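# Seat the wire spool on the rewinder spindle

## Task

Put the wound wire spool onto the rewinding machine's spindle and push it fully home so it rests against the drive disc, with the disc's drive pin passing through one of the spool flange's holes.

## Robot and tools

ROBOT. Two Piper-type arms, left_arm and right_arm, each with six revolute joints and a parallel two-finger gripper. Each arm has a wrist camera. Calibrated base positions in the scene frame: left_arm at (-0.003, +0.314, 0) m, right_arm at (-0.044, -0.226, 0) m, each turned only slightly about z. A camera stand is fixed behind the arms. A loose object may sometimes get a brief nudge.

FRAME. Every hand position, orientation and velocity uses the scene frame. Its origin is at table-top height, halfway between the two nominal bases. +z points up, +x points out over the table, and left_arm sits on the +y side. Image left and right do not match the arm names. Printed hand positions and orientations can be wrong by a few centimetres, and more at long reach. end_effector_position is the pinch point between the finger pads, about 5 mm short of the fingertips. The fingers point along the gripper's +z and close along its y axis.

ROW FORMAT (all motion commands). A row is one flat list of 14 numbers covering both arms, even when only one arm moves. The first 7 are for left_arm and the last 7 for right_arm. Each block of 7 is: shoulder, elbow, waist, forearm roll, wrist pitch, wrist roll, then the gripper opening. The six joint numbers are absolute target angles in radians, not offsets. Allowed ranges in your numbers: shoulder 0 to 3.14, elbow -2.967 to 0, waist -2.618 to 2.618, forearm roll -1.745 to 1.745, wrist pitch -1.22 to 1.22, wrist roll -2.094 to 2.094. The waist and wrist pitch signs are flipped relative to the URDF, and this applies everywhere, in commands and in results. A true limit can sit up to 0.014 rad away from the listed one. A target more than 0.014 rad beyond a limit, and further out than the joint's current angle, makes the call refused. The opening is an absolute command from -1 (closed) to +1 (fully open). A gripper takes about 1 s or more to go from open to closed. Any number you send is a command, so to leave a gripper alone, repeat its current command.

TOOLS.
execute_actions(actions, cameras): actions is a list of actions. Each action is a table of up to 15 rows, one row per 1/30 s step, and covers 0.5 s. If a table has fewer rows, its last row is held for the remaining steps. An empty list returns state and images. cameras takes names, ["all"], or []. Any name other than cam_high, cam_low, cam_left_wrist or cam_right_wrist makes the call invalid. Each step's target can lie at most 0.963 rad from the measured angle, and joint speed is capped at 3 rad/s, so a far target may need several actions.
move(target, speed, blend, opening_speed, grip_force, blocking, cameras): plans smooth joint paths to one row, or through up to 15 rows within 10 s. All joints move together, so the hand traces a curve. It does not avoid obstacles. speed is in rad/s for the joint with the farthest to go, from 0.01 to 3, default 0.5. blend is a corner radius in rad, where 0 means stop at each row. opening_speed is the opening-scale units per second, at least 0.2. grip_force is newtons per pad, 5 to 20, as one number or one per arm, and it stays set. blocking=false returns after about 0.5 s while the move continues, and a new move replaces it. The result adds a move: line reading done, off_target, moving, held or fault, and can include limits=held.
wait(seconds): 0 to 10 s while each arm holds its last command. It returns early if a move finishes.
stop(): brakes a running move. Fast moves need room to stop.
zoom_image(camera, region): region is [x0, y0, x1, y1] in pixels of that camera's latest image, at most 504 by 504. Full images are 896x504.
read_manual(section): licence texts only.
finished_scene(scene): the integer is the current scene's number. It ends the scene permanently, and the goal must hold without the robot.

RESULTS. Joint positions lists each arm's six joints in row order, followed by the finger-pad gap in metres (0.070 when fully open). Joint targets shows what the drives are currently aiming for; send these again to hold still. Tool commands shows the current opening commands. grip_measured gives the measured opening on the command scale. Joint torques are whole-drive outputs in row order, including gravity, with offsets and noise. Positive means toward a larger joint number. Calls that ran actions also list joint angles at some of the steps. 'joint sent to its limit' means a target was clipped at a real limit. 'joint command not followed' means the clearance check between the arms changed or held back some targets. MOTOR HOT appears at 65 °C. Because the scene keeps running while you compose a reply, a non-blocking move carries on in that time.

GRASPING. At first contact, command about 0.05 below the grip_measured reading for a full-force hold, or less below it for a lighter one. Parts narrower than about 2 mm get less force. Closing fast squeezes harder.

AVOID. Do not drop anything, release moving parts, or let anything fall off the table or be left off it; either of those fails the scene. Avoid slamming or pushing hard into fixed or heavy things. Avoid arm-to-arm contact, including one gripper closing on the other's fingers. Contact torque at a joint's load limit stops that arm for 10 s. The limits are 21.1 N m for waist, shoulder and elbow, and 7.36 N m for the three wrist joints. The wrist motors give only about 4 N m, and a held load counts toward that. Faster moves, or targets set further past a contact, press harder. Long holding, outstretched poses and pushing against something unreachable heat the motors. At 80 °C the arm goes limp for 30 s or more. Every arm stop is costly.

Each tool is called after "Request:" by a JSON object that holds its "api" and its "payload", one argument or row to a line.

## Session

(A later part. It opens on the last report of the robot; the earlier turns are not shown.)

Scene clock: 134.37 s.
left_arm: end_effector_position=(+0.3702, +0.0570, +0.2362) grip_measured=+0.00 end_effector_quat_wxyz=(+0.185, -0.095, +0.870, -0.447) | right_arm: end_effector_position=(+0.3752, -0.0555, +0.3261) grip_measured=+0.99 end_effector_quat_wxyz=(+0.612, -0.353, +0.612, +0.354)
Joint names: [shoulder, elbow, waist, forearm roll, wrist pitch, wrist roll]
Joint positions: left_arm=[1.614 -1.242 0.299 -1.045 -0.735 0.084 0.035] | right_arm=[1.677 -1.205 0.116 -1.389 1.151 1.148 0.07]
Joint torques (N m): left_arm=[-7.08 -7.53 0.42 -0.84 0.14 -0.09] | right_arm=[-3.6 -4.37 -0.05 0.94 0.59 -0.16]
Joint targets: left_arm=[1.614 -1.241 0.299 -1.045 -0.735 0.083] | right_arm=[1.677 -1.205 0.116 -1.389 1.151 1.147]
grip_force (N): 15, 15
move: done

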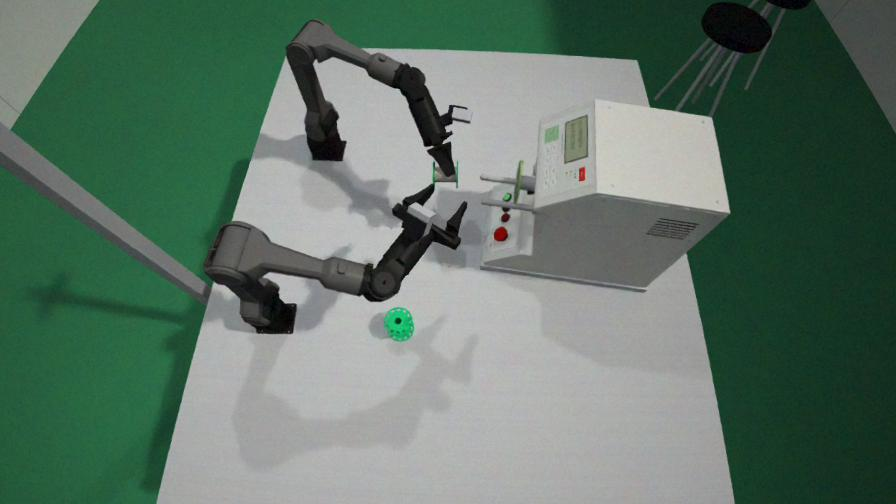

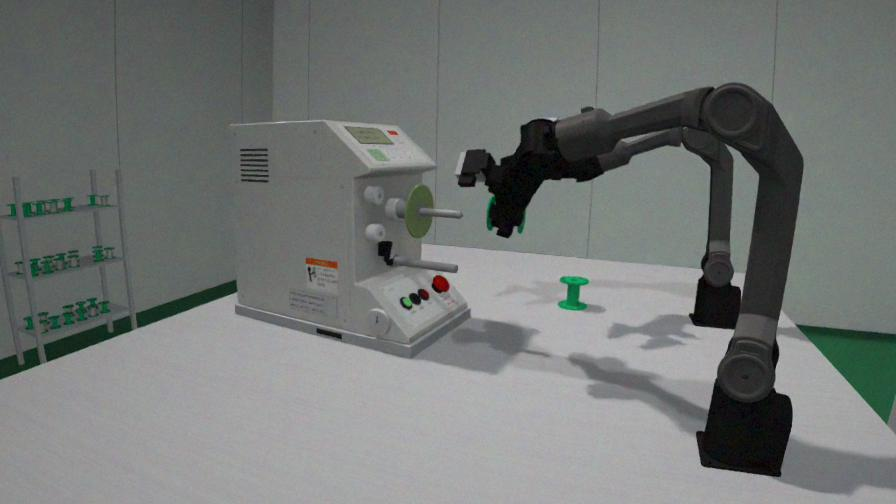

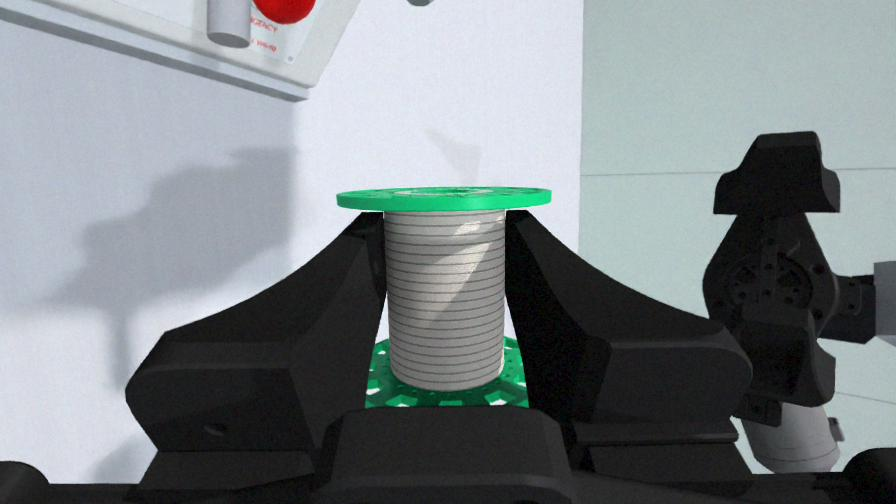

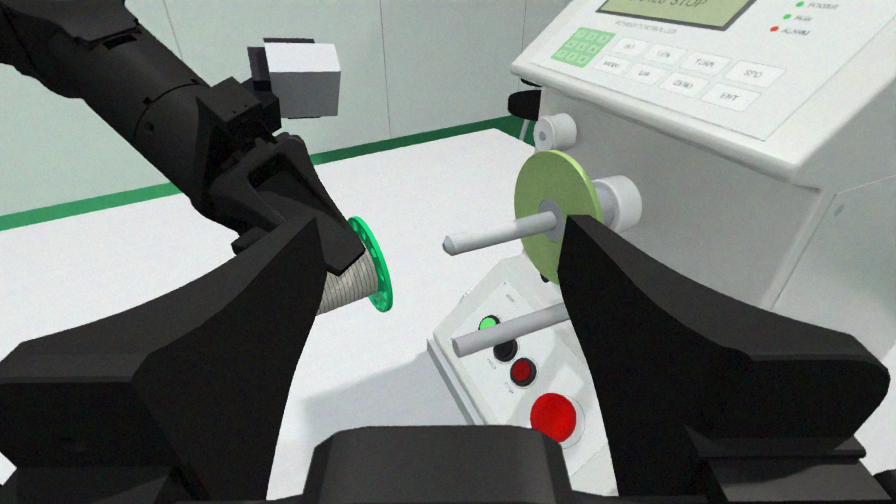

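Request:
{"api": "move", "payload": {
  "target": [1.7288, -1.3711, 0.2147, -1.0659, -0.9054, 0.1916, -0.25, 1.6771, -1.2052, 0.116, -1.389, 1.151, 1.1471, 1],
  "speed": 0.4,
  "cameras": ["all"]
}}

Request:
{"api": "zoom_image", "payload": {
  "camera": "cam_high",
  "region": [410, 130, 560, 230]
}}

Request:
{"api": "zoom_image", "payload": {
  "camera": "cam_right_wrist",
  "region": [310, 150, 610, 320]
}}

Request:
{"api": "zoom_image", "payload": {
  "camera": "cam_low",
  "region": [380, 140, 540, 260]
}}

Request:
{"api": "zoom_image", "payload": {
  "camera": "cam_left_wrist",
  "region": [300, 0, 600, 240]
}}

Scene clock: 159.40 s.
left_arm: end_effector_position=(+0.3902, +0.0651, +0.2319) grip_measured=+0.00 end_effector_quat_wxyz=(+0.160, -0.047, +0.874, -0.457) | right_arm: end_effector_position=(+0.3752, -0.0555, +0.3261) grip_measured=+0.99 end_effector_quat_wxyz=(+0.612, -0.353, +0.612, +0.354)
Joint names: [shoulder, elbow, waist, forearm roll, wrist pitch, wrist roll]
Joint positions: left_arm=[1.73 -1.372 0.214 -1.066 -0.907 0.193 0.035] | right_arm=[1.677 -1.205 0.116 -1.389 1.151 1.148 0.07]
Joint torques (N m): left_arm=[-9.08 -7.28 1.09 -0.99 0.2 -0.1] | right_arm=[-3.67 -4.42 -0.06 0.94 0.44 -0.14]
Joint targets: left_arm=[1.729 -1.371 0.215 -1.066 -0.905 0.192] | right_arm=[1.677 -1.205 0.116 -1.389 1.151 1.147]
grip_force (N): 15, 15
move: done

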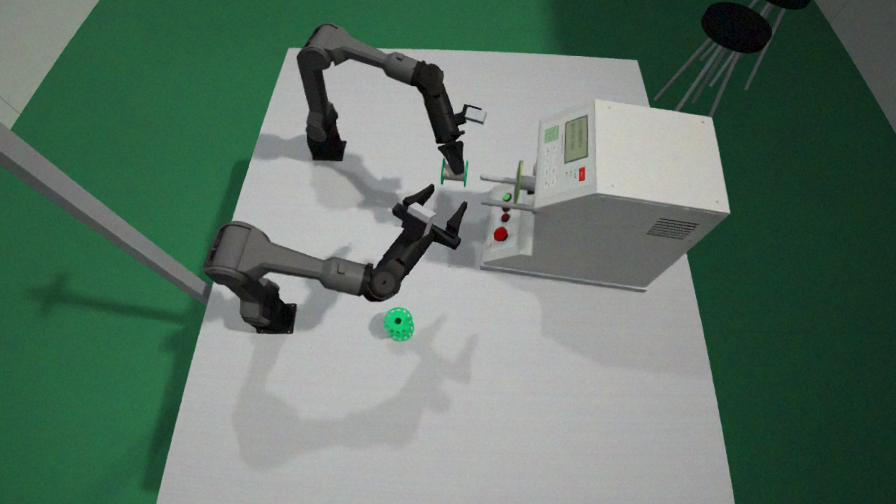

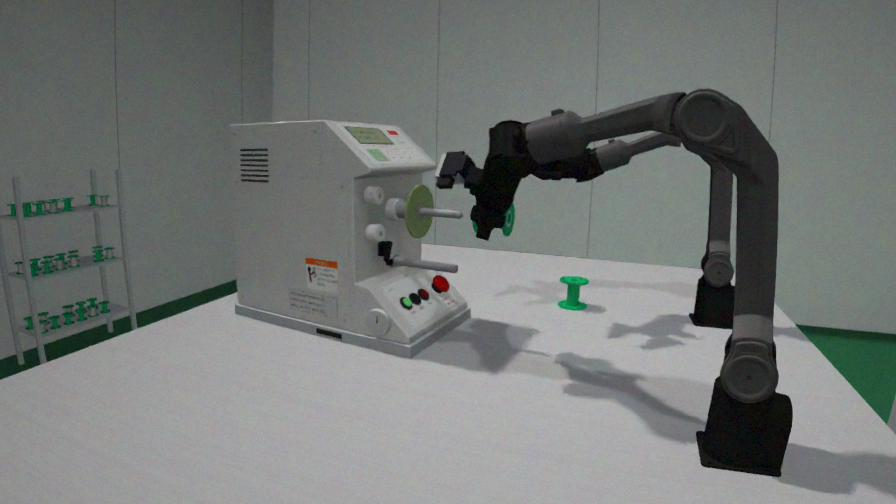

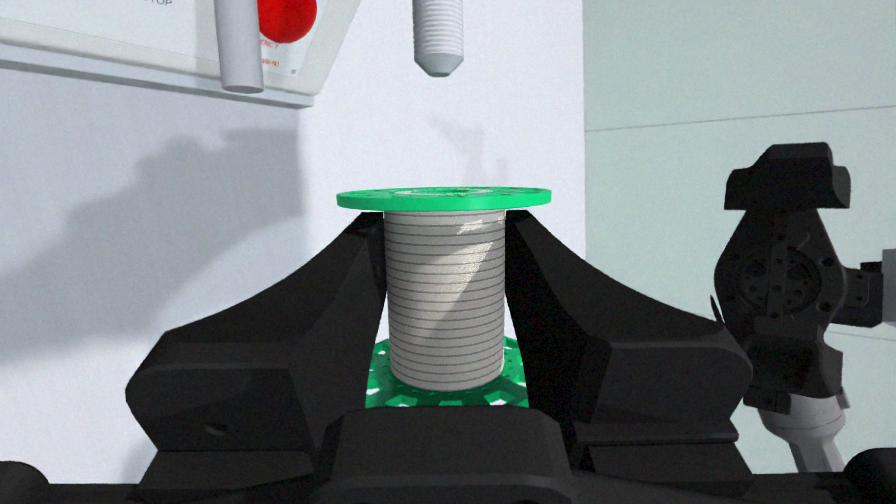

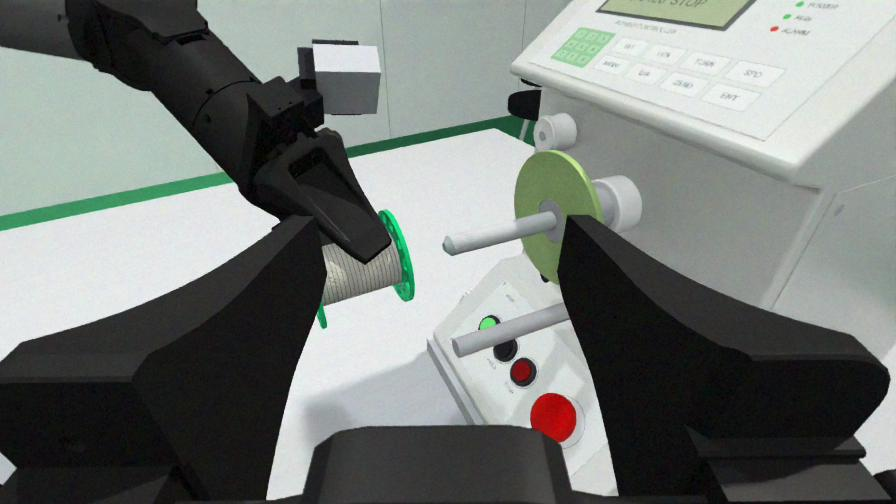

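Scaled by 3.360 from the camera's 896x504 image, which has a finer 1280x720 frame.

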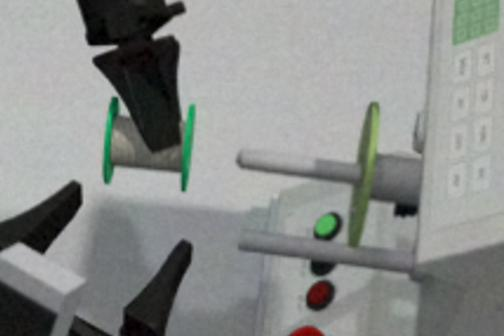

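Scaled by 1.680 from the camera's 896x504 image, which has a finer 1280x720 frame.

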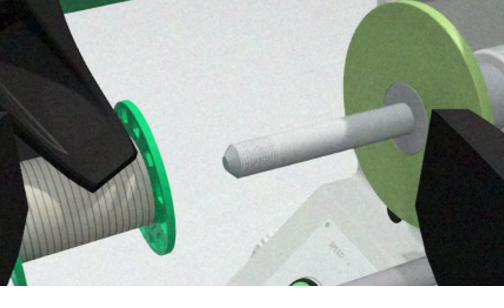

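Scaled by 3.150 from the camera's 896x504 image, which has a finer 1280x720 frame.

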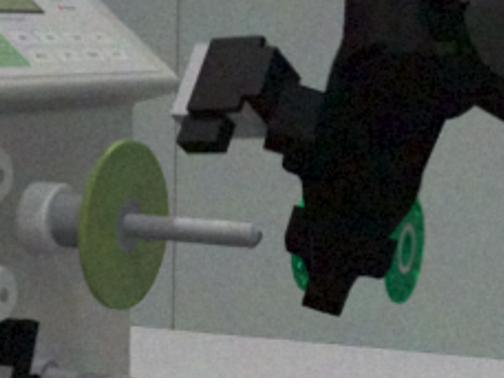

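Scaled by 1.680 from the camera's 896x504 image, which has a finer 1280x720 frame.

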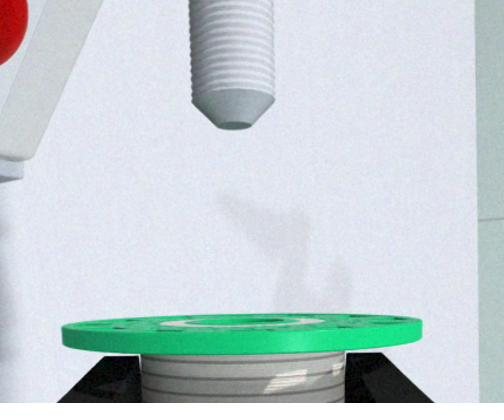

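Request:
{"api": "zoom_image", "payload": {
  "camera": "cam_high",
  "region": [430, 145, 490, 195]
}}

Request:
{"api": "zoom_image", "payload": {
  "camera": "cam_high",
  "region": [475, 155, 535, 205]
}}

Request:
{"api": "zoom_image", "payload": {
  "camera": "cam_right_wrist",
  "region": [310, 200, 470, 330]
}}

Scaled by 8.400 from the camera's 896x504 image, which has a finer 1280x720 frame.

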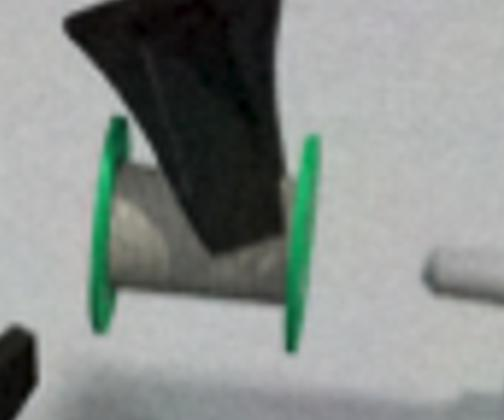

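Scaled by 8.400 from the camera's 896x504 image, which has a finer 1280x720 frame.

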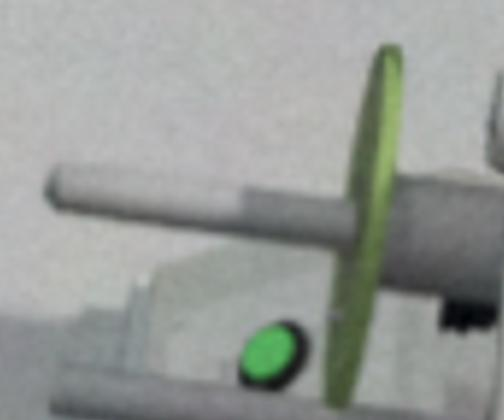

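Scaled by 3.150 from the camera's 896x504 image, which has a finer 1280x720 frame.

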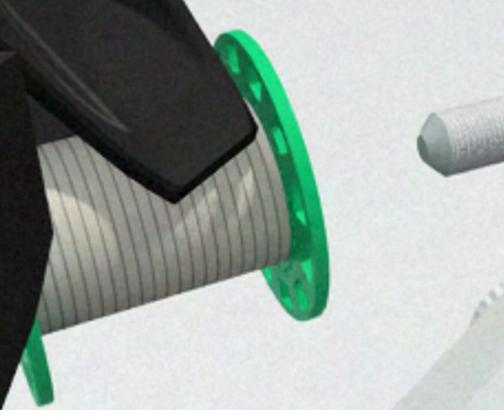

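Request:
{"api": "move", "payload": {
  "target": [1.8074, -1.4702, 0.21, -1.0536, -0.9276, 0.1777, -0.25, 1.6771, -1.2052, 0.116, -1.389, 1.151, 1.1471, 1],
  "speed": 0.2,
  "cameras": ["all"]
}}

Request:
{"api": "zoom_image", "payload": {
  "camera": "cam_high",
  "region": [440, 150, 500, 200]
}}

Request:
{"api": "zoom_image", "payload": {
  "camera": "cam_right_wrist",
  "region": [310, 180, 510, 330]
}}

Request:
{"api": "zoom_image", "payload": {
  "camera": "cam_left_wrist",
  "region": [320, 60, 560, 220]
}}

Scene clock: 174.77 s.
left_arm: end_effector_position=(+0.4103, +0.0605, +0.2298) grip_measured=+0.00 end_effector_quat_wxyz=(+0.158, -0.043, +0.874, -0.457) | right_arm: end_effector_position=(+0.3752, -0.0555, +0.3261) grip_measured=+0.99 end_effector_quat_wxyz=(+0.612, -0.353, +0.612, +0.354)
Joint names: [shoulder, elbow, waist, forearm roll, wrist pitch, wrist roll]
Joint positions: left_arm=[1.808 -1.471 0.21 -1.054 -0.927 0.178 0.035] | right_arm=[1.677 -1.205 0.116 -1.389 1.151 1.148 0.07]
Joint torques (N m): left_arm=[-9.32 -7.43 -0.26 -0.96 0.06 0] | right_arm=[-3.81 -4.41 -0.03 0.95 0.39 -0.13]
Joint targets: left_arm=[1.807 -1.470 0.210 -1.054 -0.928 0.178] | right_arm=[1.677 -1.205 0.116 -1.389 1.151 1.147]
grip_force (N): 15, 15
move: done

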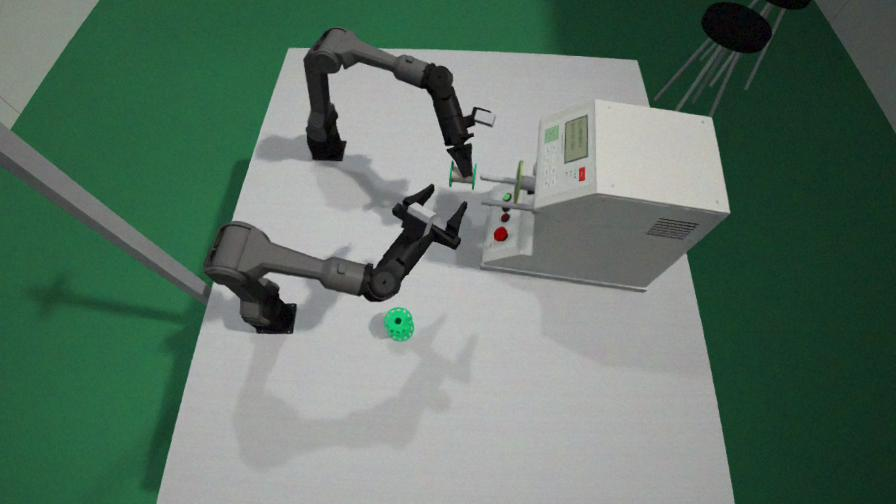

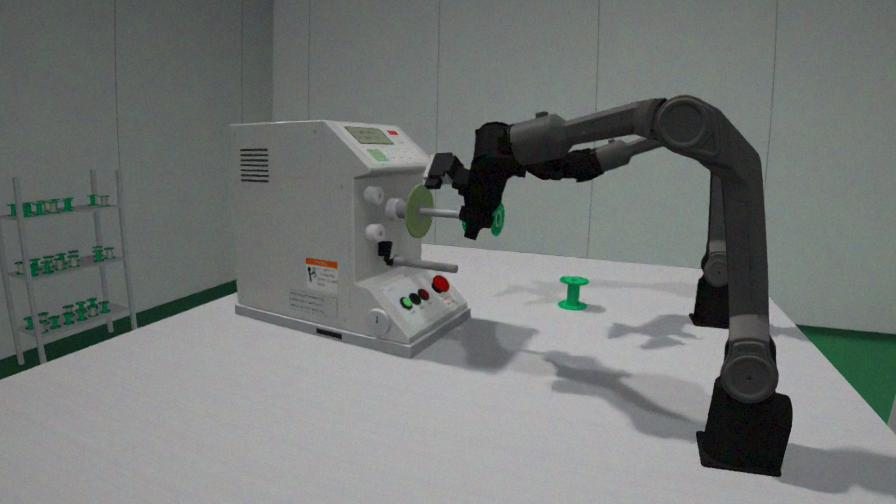

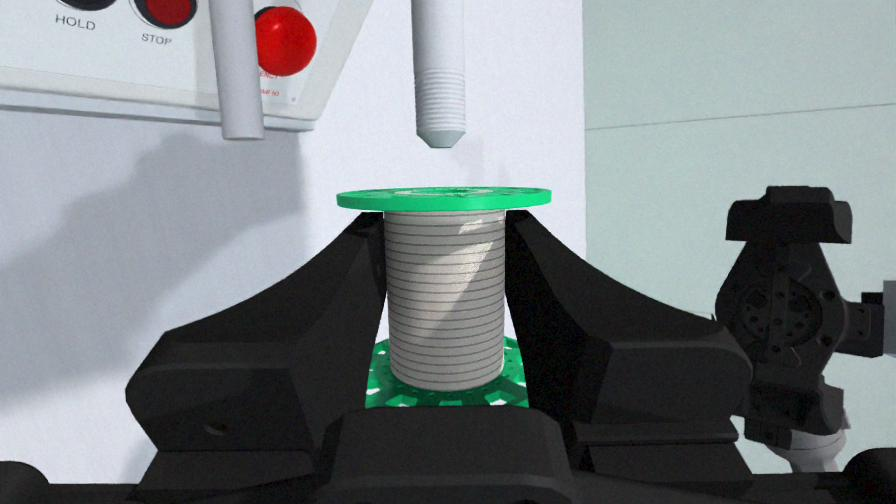

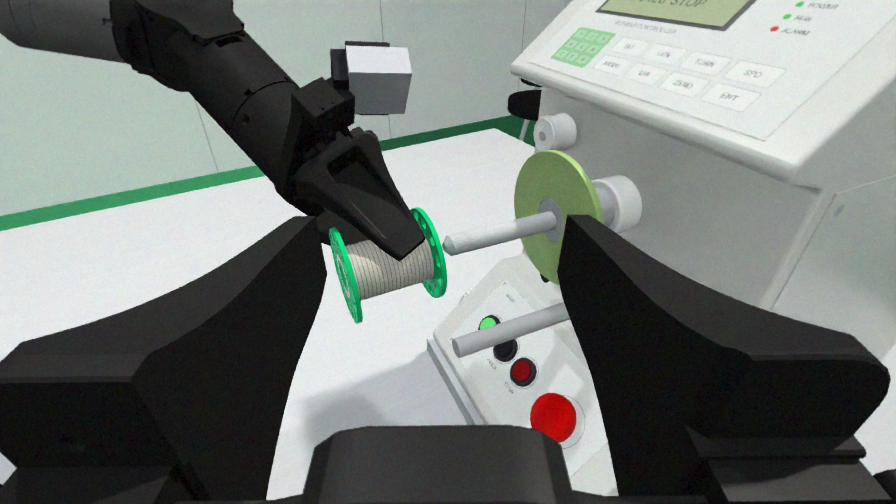

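Scaled by 8.400 from the camera's 896x504 image, which has a finer 1280x720 frame.

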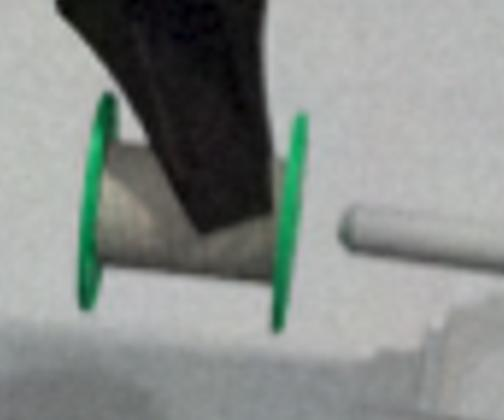

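Scaled by 2.520 from the camera's 896x504 image, which has a finer 1280x720 frame.

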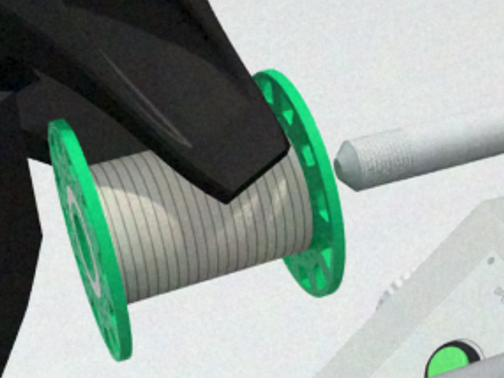

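Scaled by 2.100 from the camera's 896x504 image, which has a finer 1280x720 frame.

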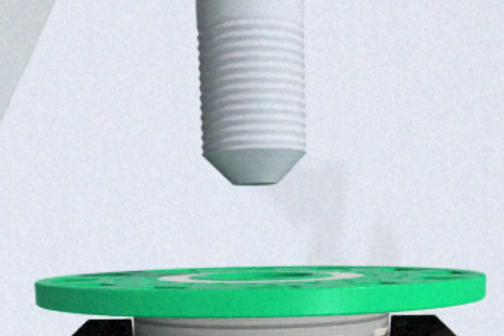

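Request:
{"api": "execute_actions", "payload": {
  "actions": [],
  "cameras": ["cam_high", "cam_low", "cam_left_wrist", "cam_right_wrist"]
}}

Request:
{"api": "zoom_image", "payload": {
  "camera": "cam_right_wrist",
  "region": [300, 160, 620, 340]
}}

Request:
{"api": "zoom_image", "payload": {
  "camera": "cam_left_wrist",
  "region": [340, 60, 540, 172]
}}

Scene clock: 181.00 s.
left_arm: end_effector_position=(+0.4102, +0.0605, +0.2295) grip_measured=+0.00 end_effector_quat_wxyz=(+0.158, -0.043, +0.874, -0.457) | right_arm: end_effector_position=(+0.3752, -0.0555, +0.3261) grip_measured=+0.99 end_effector_quat_wxyz=(+0.612, -0.353, +0.612, +0.354)
Joint names: [shoulder, elbow, waist, forearm roll, wrist pitch, wrist roll]
Joint positions: left_arm=[1.808 -1.47 0.21 -1.054 -0.927 0.178 0.035] | right_arm=[1.677 -1.205 0.116 -1.389 1.151 1.148 0.07]
Joint torques (N m): left_arm=[-9.95 -6.66 -0.27 -1.06 0.07 0.3] | right_arm=[-3.84 -4.35 -0.07 0.96 0.39 -0.12]
Motor temperatures (°C): left_arm=[34 32 35 36 33 29] | right_arm=[39 32 30 35 38 28]
Joint targets: left_arm=[1.807 -1.470 0.210 -1.054 -0.928 0.178] | right_arm=[1.677 -1.205 0.116 -1.389 1.151 1.147]
Tool commands: left_gripper/opening=-0.25 right_gripper/opening=+1.0
grip_force (N): 15, 15

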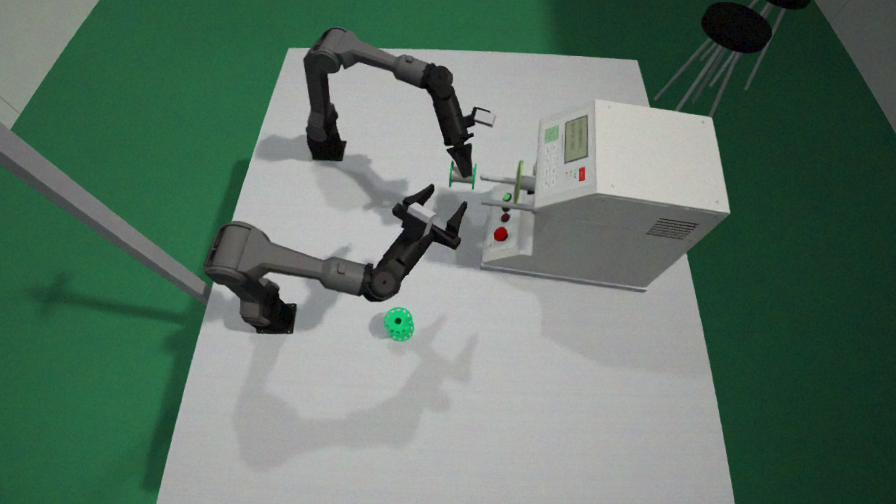

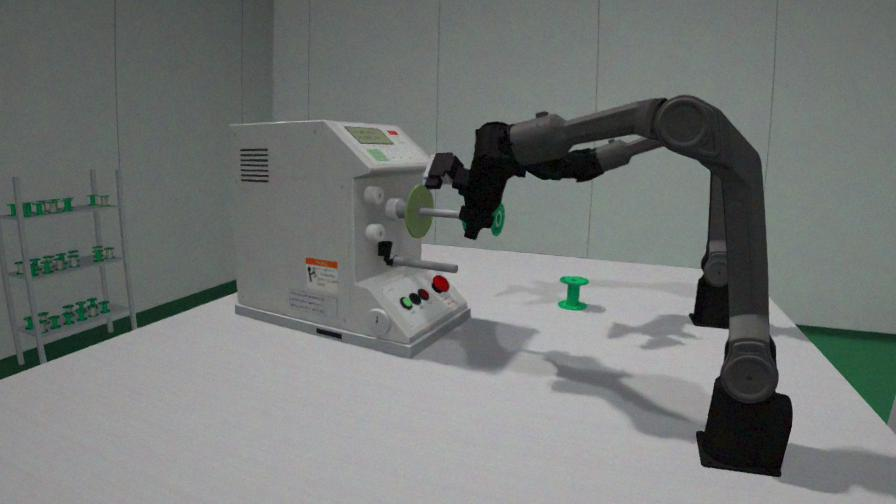

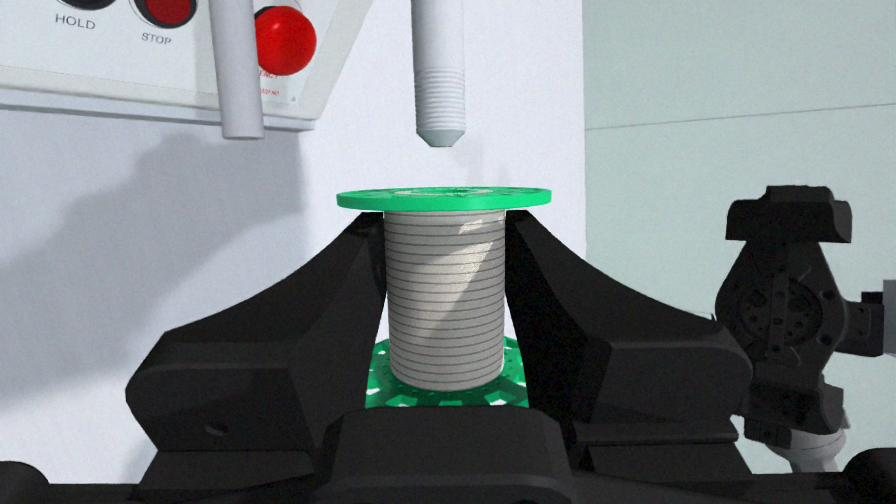

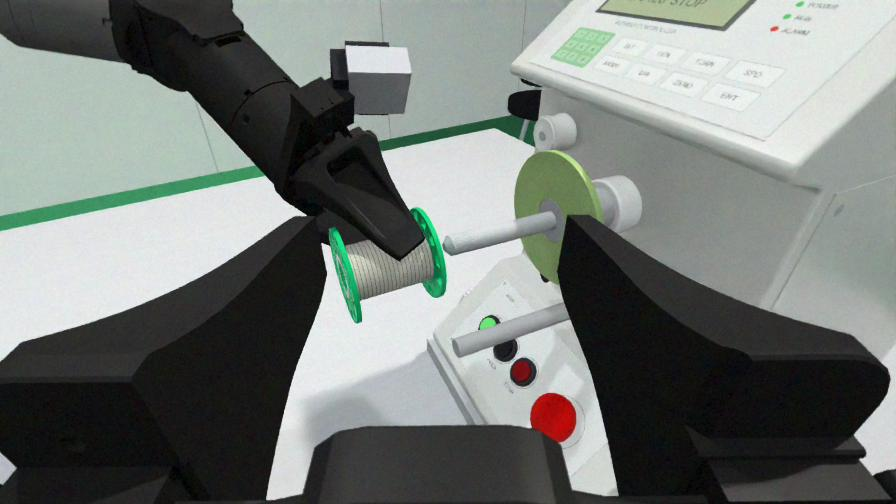

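Scaled by 1.575 from the camera's 896x504 image, which has a finer 1280x720 frame.

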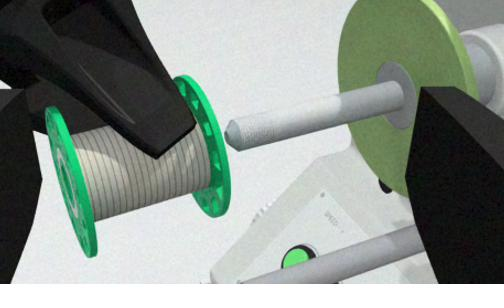

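Scaled by 2.520 from the camera's 896x504 image, which has a finer 1280x720 frame.

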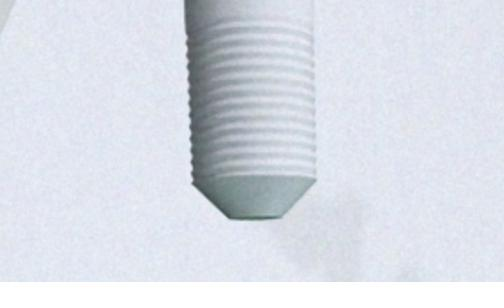

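Request:
{"api": "zoom_image", "payload": {
  "camera": "cam_right_wrist",
  "region": [320, 196, 460, 330]
}}

Request:
{"api": "zoom_image", "payload": {
  "camera": "cam_right_wrist",
  "region": [430, 140, 620, 300]
}}

Request:
{"api": "zoom_image", "payload": {
  "camera": "cam_left_wrist",
  "region": [320, 100, 570, 240]
}}

Request:
{"api": "zoom_image", "payload": {
  "camera": "cam_high",
  "region": [440, 150, 540, 210]
}}

Request:
{"api": "zoom_image", "payload": {
  "camera": "cam_low",
  "region": [395, 170, 525, 250]
}}

Scaled by 3.600 from the camera's 896x504 image, which has a finer 1280x720 frame.

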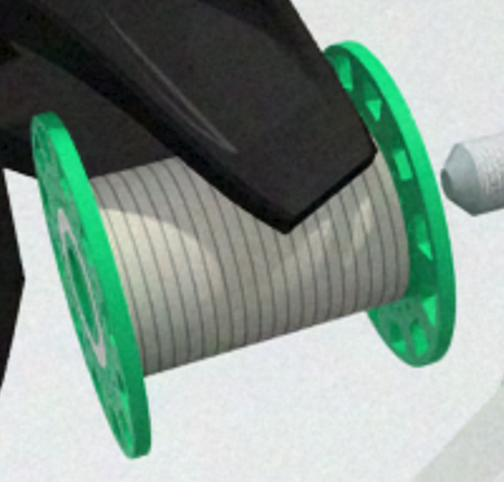

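Scaled by 2.653 from the camera's 896x504 image, which has a finer 1280x720 frame.

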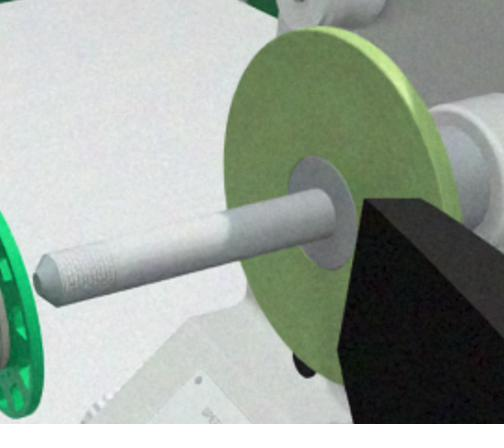

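Scaled by 2.016 from the camera's 896x504 image, which has a finer 1280x720 frame.

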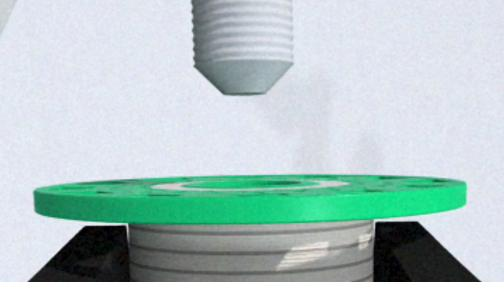

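Scaled by 5.040 from the camera's 896x504 image, which has a finer 1280x720 frame.

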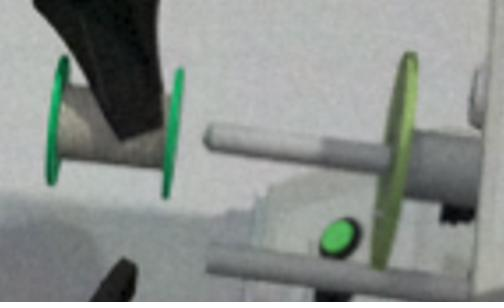

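Scaled by 3.877 from the camera's 896x504 image, which has a finer 1280x720 frame.

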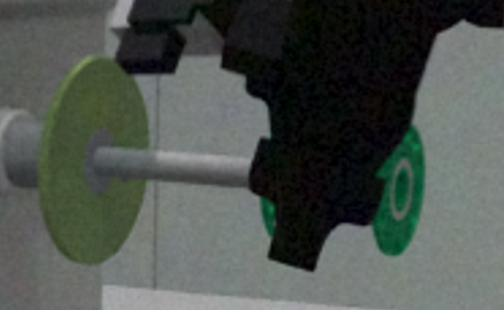

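Request:
{"api": "zoom_image", "payload": {
  "camera": "cam_low",
  "region": [400, 190, 464, 240]
}}

Request:
{"api": "zoom_image", "payload": {
  "camera": "cam_low",
  "region": [456, 190, 520, 240]
}}

Request:
{"api": "zoom_image", "payload": {
  "camera": "cam_high",
  "region": [444, 155, 494, 195]
}}

Request:
{"api": "zoom_image", "payload": {
  "camera": "cam_high",
  "region": [474, 155, 524, 195]
}}

Scaled by 7.875 from the camera's 896x504 image, which has a finer 1280x720 frame.

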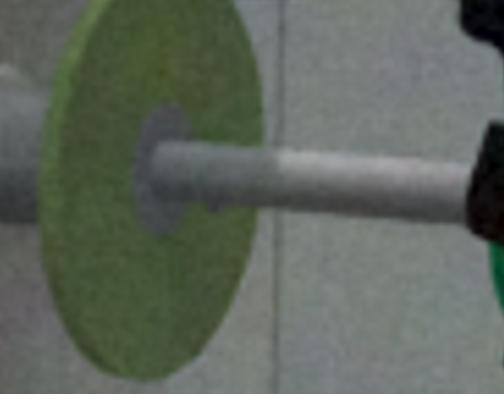

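Scaled by 7.875 from the camera's 896x504 image, which has a finer 1280x720 frame.

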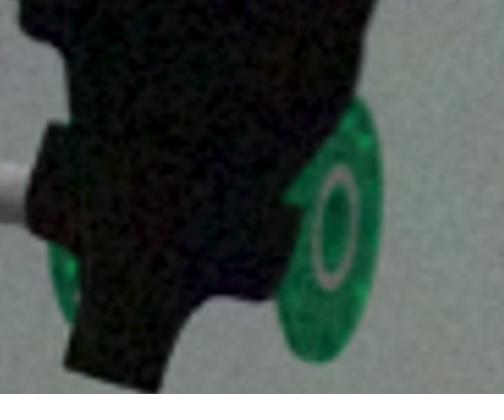

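Scaled by 10.080 from the camera's 896x504 image, which has a finer 1280x720 frame.

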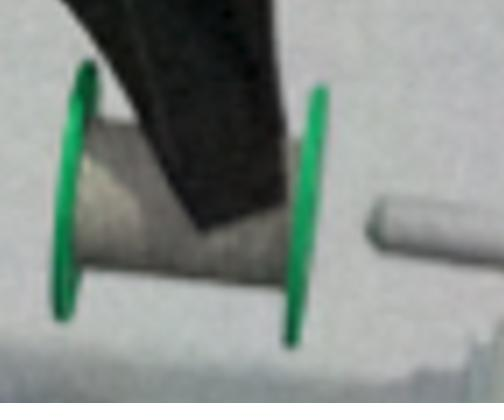

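Scaled by 10.080 from the camera's 896x504 image, which has a finer 1280x720 frame.

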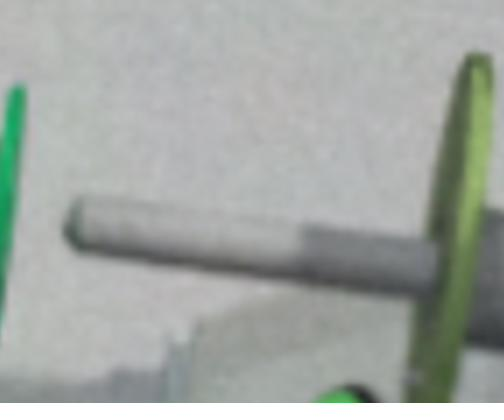

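Request:
{"api": "move", "payload": {
  "target": [1.8402,-1.5218,0.2020,-1.0397,-0.9577,0.1607,-0.25,1.6771,-1.2052,0.116,-1.389,1.151,1.1471,1],
  "speed": 0.08,
  "grip_force": [15, 15],
  "cameras": ["all"]
}}

Request:
{"api": "zoom_image", "payload": {
  "camera": "cam_right_wrist",
  "region": [320, 196, 460, 330]
}}

Request:
{"api": "zoom_image", "payload": {
  "camera": "cam_right_wrist",
  "region": [430, 160, 570, 294]
}}

Request:
{"api": "zoom_image", "payload": {
  "camera": "cam_left_wrist",
  "region": [320, 80, 570, 220]
}}

Request:
{"api": "zoom_image", "payload": {
  "camera": "cam_high",
  "region": [444, 155, 494, 195]
}}

Request:
{"api": "zoom_image", "payload": {
  "camera": "cam_high",
  "region": [474, 155, 524, 195]
}}

Request:
{"api": "zoom_image", "payload": {
  "camera": "cam_low",
  "region": [400, 180, 510, 250]
}}

Scene clock: 209.77 s.
left_arm: end_effector_position=(+0.4167, +0.0606, +0.2303) grip_measured=+0.00 end_effector_quat_wxyz=(+0.152, -0.039, +0.875, -0.458) | right_arm: end_effector_position=(+0.3752, -0.0555, +0.3261) grip_measured=+0.99 end_effector_quat_wxyz=(+0.612, -0.353, +0.612, +0.354)
Joint names: [shoulder, elbow, waist, forearm roll, wrist pitch, wrist roll]
Joint positions: left_arm=[1.84 -1.522 0.202 -1.04 -0.958 0.161 0.035] | right_arm=[1.677 -1.205 0.116 -1.389 1.151 1.148 0.07]
Joint torques (N m): left_arm=[-8.73 -8.24 -0.13 -0.98 0.14 0.01] | right_arm=[-3.94 -4.4 -0.05 0.95 0.39 -0.12]
Joint targets: left_arm=[1.840 -1.522 0.202 -1.040 -0.958 0.161] | right_arm=[1.677 -1.205 0.116 -1.389 1.151 1.147]
grip_force (N): 15, 15
move: done

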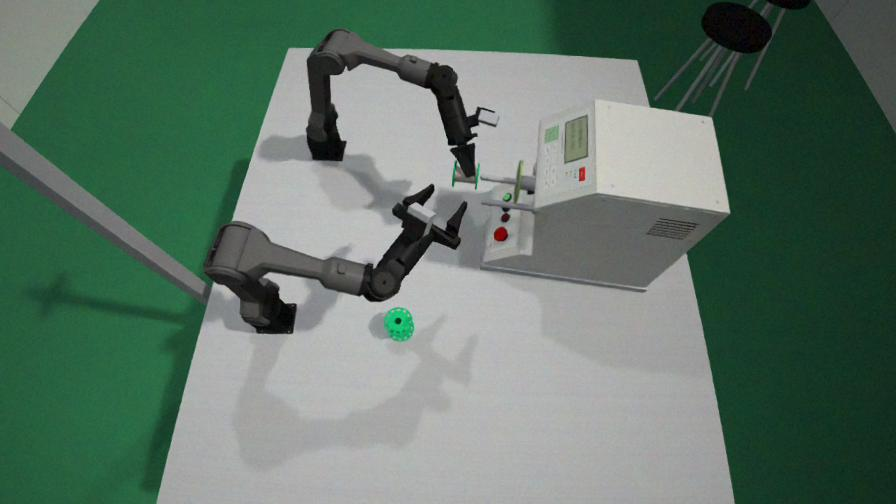

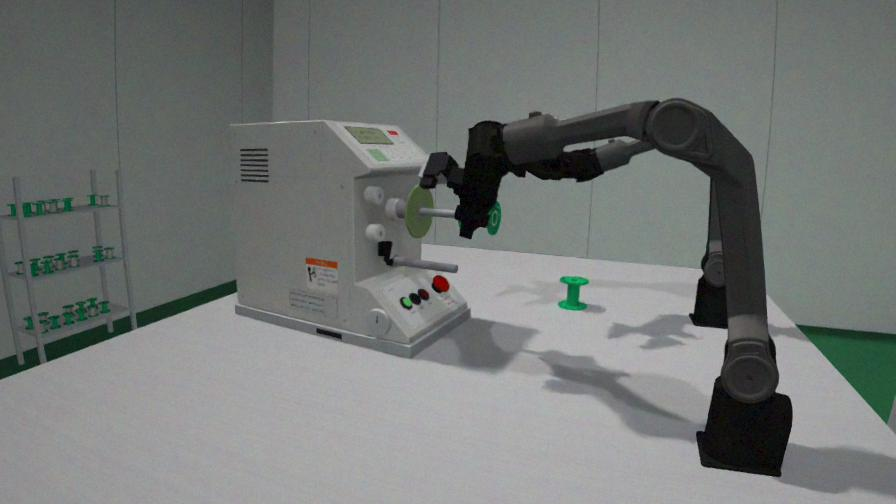

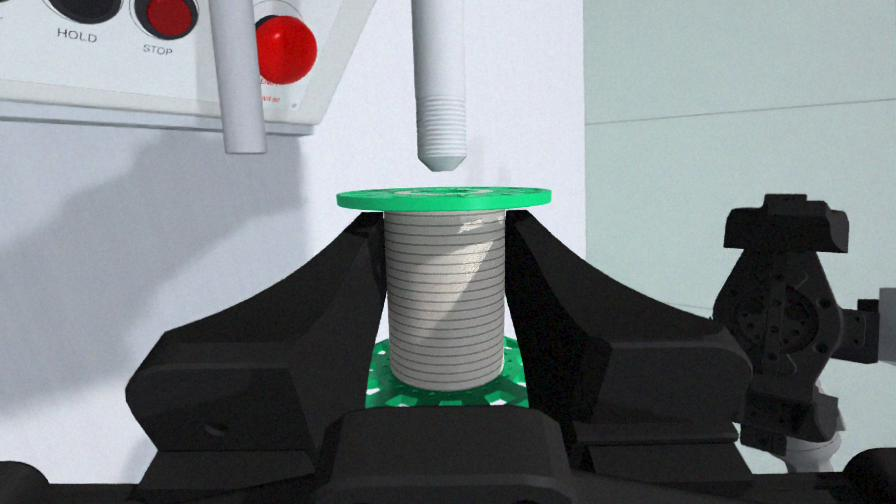

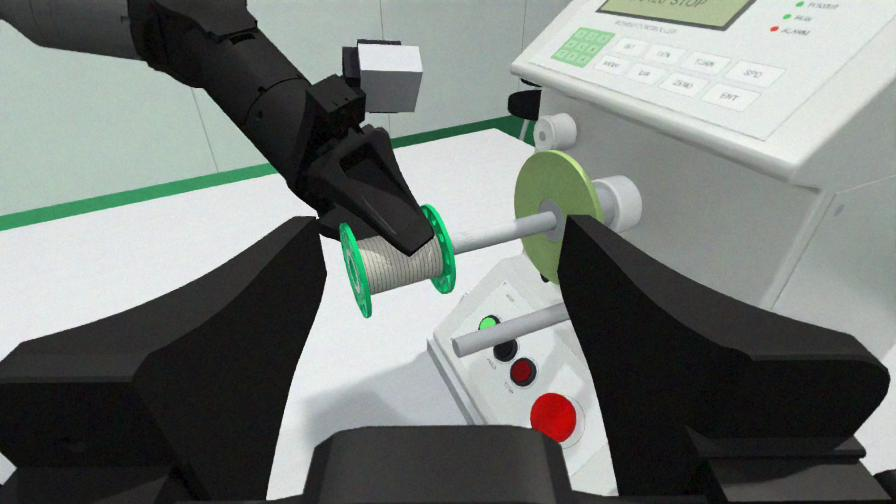

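Scaled by 3.600 from the camera's 896x504 image, which has a finer 1280x720 frame.

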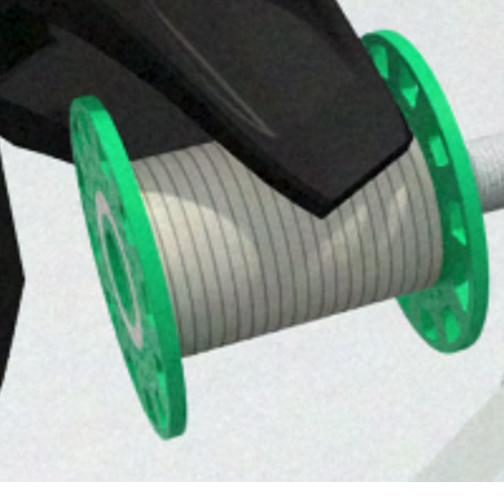

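Scaled by 3.600 from the camera's 896x504 image, which has a finer 1280x720 frame.

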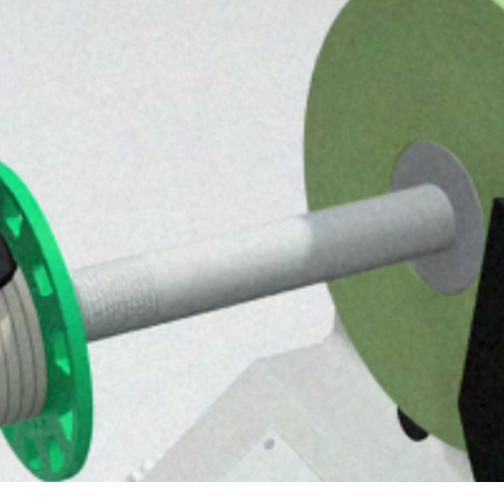

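Scaled by 2.016 from the camera's 896x504 image, which has a finer 1280x720 frame.

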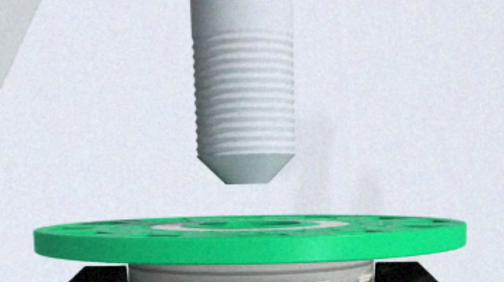

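Scaled by 10.080 from the camera's 896x504 image, which has a finer 1280x720 frame.

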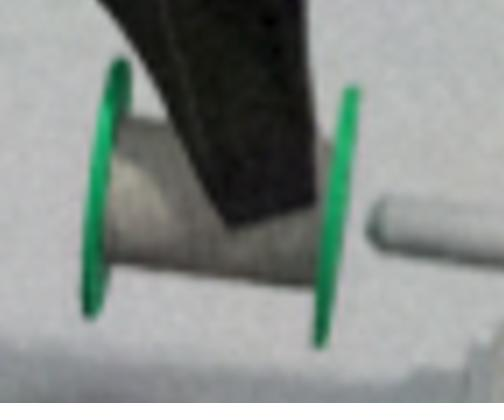

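Scaled by 10.080 from the camera's 896x504 image, which has a finer 1280x720 frame.

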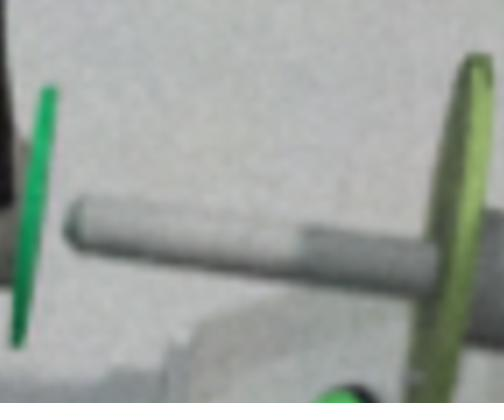

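Scaled by 4.582 from the camera's 896x504 image, which has a finer 1280x720 frame.

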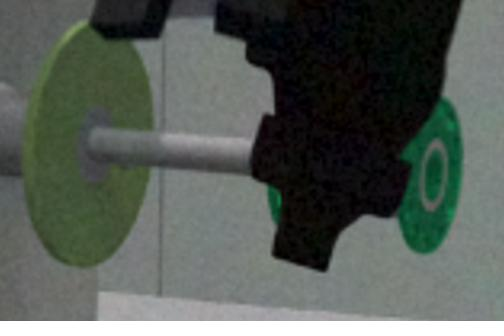

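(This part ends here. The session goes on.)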